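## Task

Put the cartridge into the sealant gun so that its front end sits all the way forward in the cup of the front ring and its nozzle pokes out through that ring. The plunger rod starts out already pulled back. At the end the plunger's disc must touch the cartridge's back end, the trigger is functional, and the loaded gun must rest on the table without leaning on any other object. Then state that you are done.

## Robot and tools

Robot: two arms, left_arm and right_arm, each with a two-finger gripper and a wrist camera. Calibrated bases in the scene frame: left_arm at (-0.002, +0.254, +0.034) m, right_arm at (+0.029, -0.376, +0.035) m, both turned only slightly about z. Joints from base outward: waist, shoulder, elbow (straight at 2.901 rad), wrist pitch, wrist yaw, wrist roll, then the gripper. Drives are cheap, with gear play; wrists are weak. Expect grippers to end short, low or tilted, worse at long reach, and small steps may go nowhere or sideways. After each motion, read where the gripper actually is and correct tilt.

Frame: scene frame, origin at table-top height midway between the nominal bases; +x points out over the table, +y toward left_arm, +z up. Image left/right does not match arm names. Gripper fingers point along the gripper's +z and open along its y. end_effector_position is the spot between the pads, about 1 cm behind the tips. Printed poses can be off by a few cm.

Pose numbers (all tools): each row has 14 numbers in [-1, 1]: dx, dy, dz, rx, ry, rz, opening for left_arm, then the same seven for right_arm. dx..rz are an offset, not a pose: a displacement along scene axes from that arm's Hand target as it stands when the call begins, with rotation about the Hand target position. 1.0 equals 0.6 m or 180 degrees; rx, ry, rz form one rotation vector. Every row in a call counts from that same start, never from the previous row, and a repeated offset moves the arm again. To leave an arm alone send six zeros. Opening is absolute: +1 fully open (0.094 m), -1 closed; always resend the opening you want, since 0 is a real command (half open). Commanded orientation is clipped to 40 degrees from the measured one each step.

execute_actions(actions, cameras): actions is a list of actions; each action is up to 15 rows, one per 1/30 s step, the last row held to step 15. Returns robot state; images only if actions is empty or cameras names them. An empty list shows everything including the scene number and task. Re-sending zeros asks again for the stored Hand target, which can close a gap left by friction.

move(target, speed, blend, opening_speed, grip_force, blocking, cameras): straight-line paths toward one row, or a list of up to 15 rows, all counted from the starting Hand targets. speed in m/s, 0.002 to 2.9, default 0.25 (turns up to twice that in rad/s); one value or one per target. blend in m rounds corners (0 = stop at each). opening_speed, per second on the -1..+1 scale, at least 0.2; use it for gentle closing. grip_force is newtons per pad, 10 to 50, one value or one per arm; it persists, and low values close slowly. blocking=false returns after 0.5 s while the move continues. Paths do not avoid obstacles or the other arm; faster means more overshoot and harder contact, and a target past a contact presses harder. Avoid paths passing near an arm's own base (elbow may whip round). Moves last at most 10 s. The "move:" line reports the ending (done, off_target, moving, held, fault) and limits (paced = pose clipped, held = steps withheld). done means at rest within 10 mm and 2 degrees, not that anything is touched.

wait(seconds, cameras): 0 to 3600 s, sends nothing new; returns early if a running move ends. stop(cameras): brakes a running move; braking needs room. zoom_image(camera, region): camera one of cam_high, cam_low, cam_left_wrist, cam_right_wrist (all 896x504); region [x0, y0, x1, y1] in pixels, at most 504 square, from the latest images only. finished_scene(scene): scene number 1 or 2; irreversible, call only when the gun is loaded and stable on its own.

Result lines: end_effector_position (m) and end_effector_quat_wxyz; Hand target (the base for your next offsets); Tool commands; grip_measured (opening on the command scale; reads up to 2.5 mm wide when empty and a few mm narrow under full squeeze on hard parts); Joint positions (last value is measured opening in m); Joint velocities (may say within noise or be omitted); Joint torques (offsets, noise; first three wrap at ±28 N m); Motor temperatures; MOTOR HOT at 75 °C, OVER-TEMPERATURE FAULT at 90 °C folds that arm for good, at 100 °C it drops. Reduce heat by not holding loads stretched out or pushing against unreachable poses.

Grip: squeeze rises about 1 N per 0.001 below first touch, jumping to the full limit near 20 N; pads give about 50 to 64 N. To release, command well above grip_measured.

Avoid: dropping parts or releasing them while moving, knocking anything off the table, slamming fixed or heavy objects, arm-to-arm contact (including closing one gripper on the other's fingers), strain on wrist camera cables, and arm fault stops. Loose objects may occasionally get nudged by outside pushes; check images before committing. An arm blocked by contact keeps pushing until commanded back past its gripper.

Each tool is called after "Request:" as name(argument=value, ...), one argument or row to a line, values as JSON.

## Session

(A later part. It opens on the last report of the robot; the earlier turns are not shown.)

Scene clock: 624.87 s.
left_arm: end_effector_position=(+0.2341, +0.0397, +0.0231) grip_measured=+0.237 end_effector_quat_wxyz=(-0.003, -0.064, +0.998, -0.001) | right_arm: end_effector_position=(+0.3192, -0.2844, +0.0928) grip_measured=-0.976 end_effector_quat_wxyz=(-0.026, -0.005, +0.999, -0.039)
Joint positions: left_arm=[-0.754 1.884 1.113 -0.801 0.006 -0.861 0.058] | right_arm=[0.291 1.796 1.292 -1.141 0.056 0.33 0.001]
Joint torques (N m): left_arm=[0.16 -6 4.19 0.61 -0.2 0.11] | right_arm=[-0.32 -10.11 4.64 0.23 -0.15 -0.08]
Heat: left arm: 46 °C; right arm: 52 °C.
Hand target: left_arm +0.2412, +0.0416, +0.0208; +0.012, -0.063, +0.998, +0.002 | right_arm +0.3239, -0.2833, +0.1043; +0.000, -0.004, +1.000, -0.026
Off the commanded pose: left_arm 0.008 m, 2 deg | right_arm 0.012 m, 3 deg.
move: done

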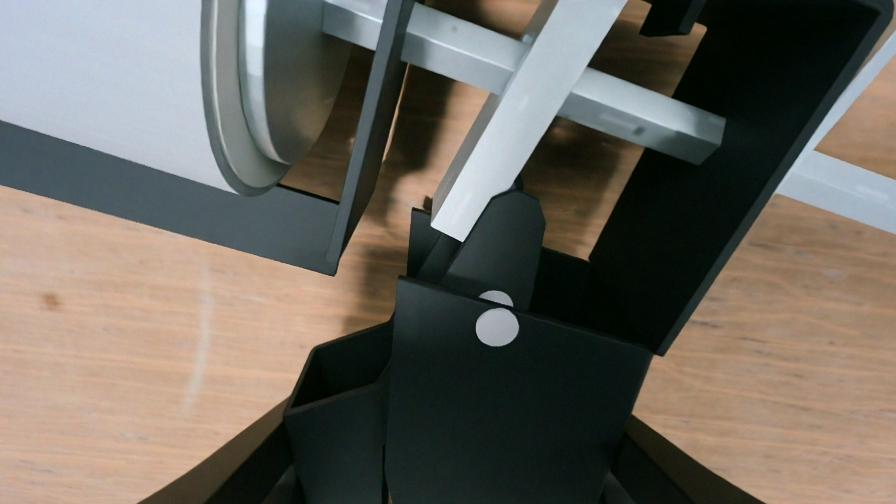

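Request:
move(
  target=[0,0,0,0,0.0,0,0.95,0,0,0,0,0,0,-1],
  opening_speed=1,
)

Request:
move(
  target=[
    [0,0,0.15,0,0.0,0,0.95,0,0,0,0,0,0,-1],
    [0.05,0.06,0.3,0,0.0,0,0.95,0,0,0,0,0,0,-1],
  ],
  cameras=["cam_left_wrist","cam_low"],
)

Request:
zoom_image(
  camera="cam_low",
  region=[350, 220, 450, 320],
)

Scene clock: 631.90 s.
left_arm: end_effector_position=(+0.2396, +0.0459, +0.0231) grip_measured=+0.948 end_effector_quat_wxyz=(+0.008, -0.063, +0.998, +0.009) | right_arm: end_effector_position=(+0.3192, -0.2844, +0.0928) grip_measured=-0.976 end_effector_quat_wxyz=(-0.026, -0.005, +0.999, -0.039)
Joint positions: left_arm=[-0.745 1.884 1.113 -0.801 -0.025 -0.85 0.092] | right_arm=[0.291 1.796 1.292 -1.141 0.056 0.33 0.001]
Joint torques (N m): left_arm=[0.08 -6 4.15 0.63 0 0.06] | right_arm=[-0.32 -10.09 4.66 0.24 -0.16 -0.05]
Heat: left arm: 47 °C; right arm: 52 °C.
Hand target: left_arm +0.2412, +0.0416, +0.0208; +0.012, -0.063, +0.998, +0.002 | right_arm +0.3239, -0.2833, +0.1043; +0.000, -0.004, +1.000, -0.026
Off the commanded pose: left_arm 0.005 m, 1 deg | right_arm 0.012 m, 3 deg.
move: done

Scene clock: 634.83 s.
left_arm: end_effector_position=(+0.2706, +0.0796, +0.1883) grip_measured=+0.948 end_effector_quat_wxyz=(+0.001, -0.067, +0.998, +0.009) | right_arm: end_effector_position=(+0.3192, -0.2844, +0.0928) grip_measured=-0.976 end_effector_quat_wxyz=(-0.026, -0.005, +0.999, -0.039)
Joint positions: left_arm=[-0.598 1.781 1.662 -1.461 -0.016 -0.711 0.092] | right_arm=[0.291 1.796 1.292 -1.141 0.056 0.33 0.001]
Joint torques (N m): left_arm=[0.02 -7.16 7.75 0.11 0.02 0.13] | right_arm=[-0.44 -10.15 4.6 0.25 -0.15 -0.08]
Heat: left arm: 47 °C; right arm: 52 °C.
Hand target: left_arm +0.2712, +0.0776, +0.2008; +0.012, -0.063, +0.998, +0.002 | right_arm +0.3239, -0.2833, +0.1043; +0.000, -0.004, +1.000, -0.026
Off the commanded pose: left_arm 0.013 m, 2 deg | right_arm 0.012 m, 3 deg.
move: off_target (left_arm)
Images, in order (width x height): cam_low 896x504, cam_left_wrist 896x504.

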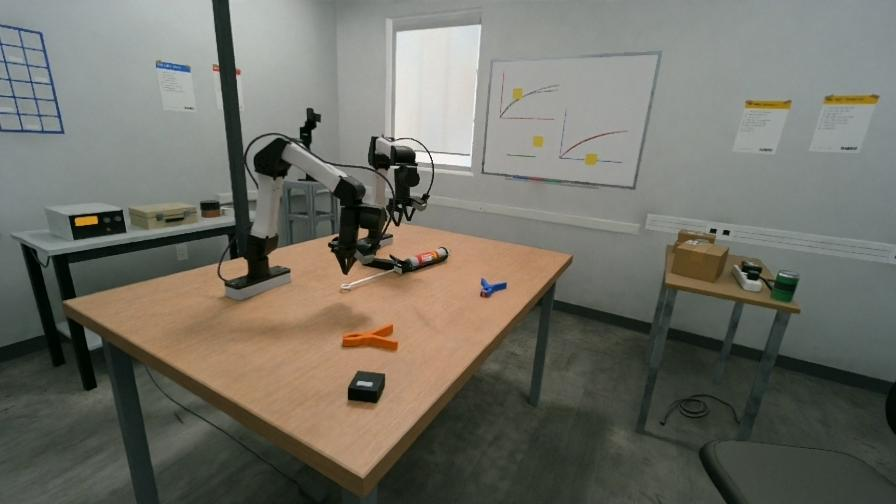

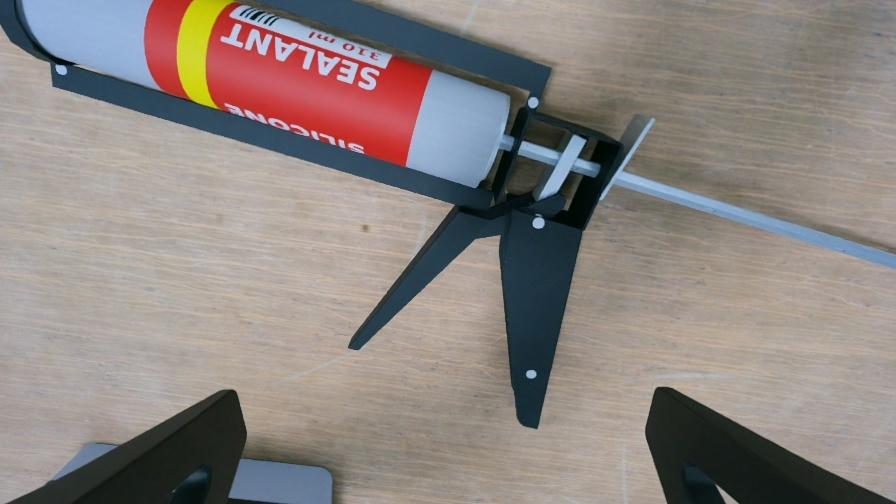

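Scaled by 5.040 from the camera's image (finer frame: 1280x720).

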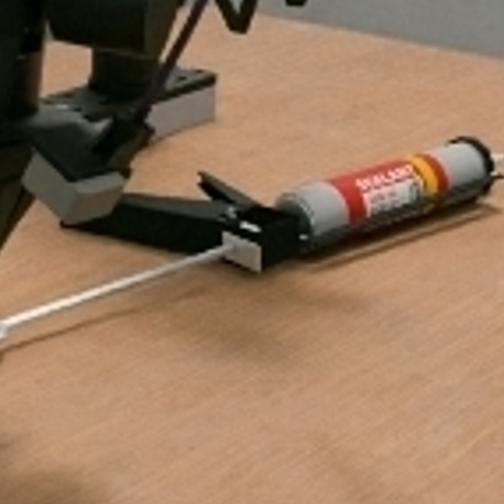

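Request:
zoom_image(
  camera="cam_left_wrist",
  region=[460, 70, 580, 220],
)

Request:
zoom_image(
  camera="cam_left_wrist",
  region=[0, 0, 120, 100],
)

Scaled by 3.360 from the camera's image (finer frame: 1280x720).

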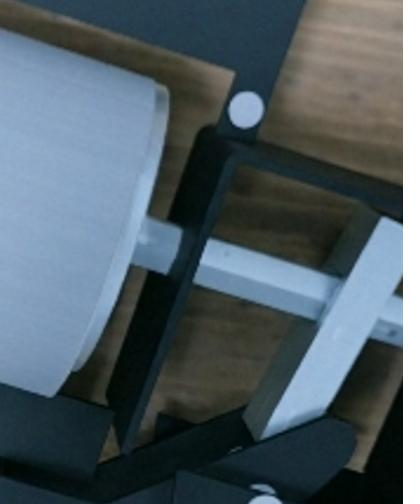

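Scaled by 4.200 from the camera's image (finer frame: 1280x720).

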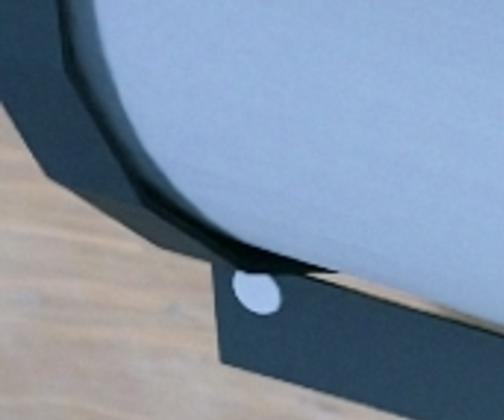

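Disc is flush against the cartridge, and the front is seated in the cup.

Request:
finished_scene(
  scene=1,
)

The scene is finished: the task was done.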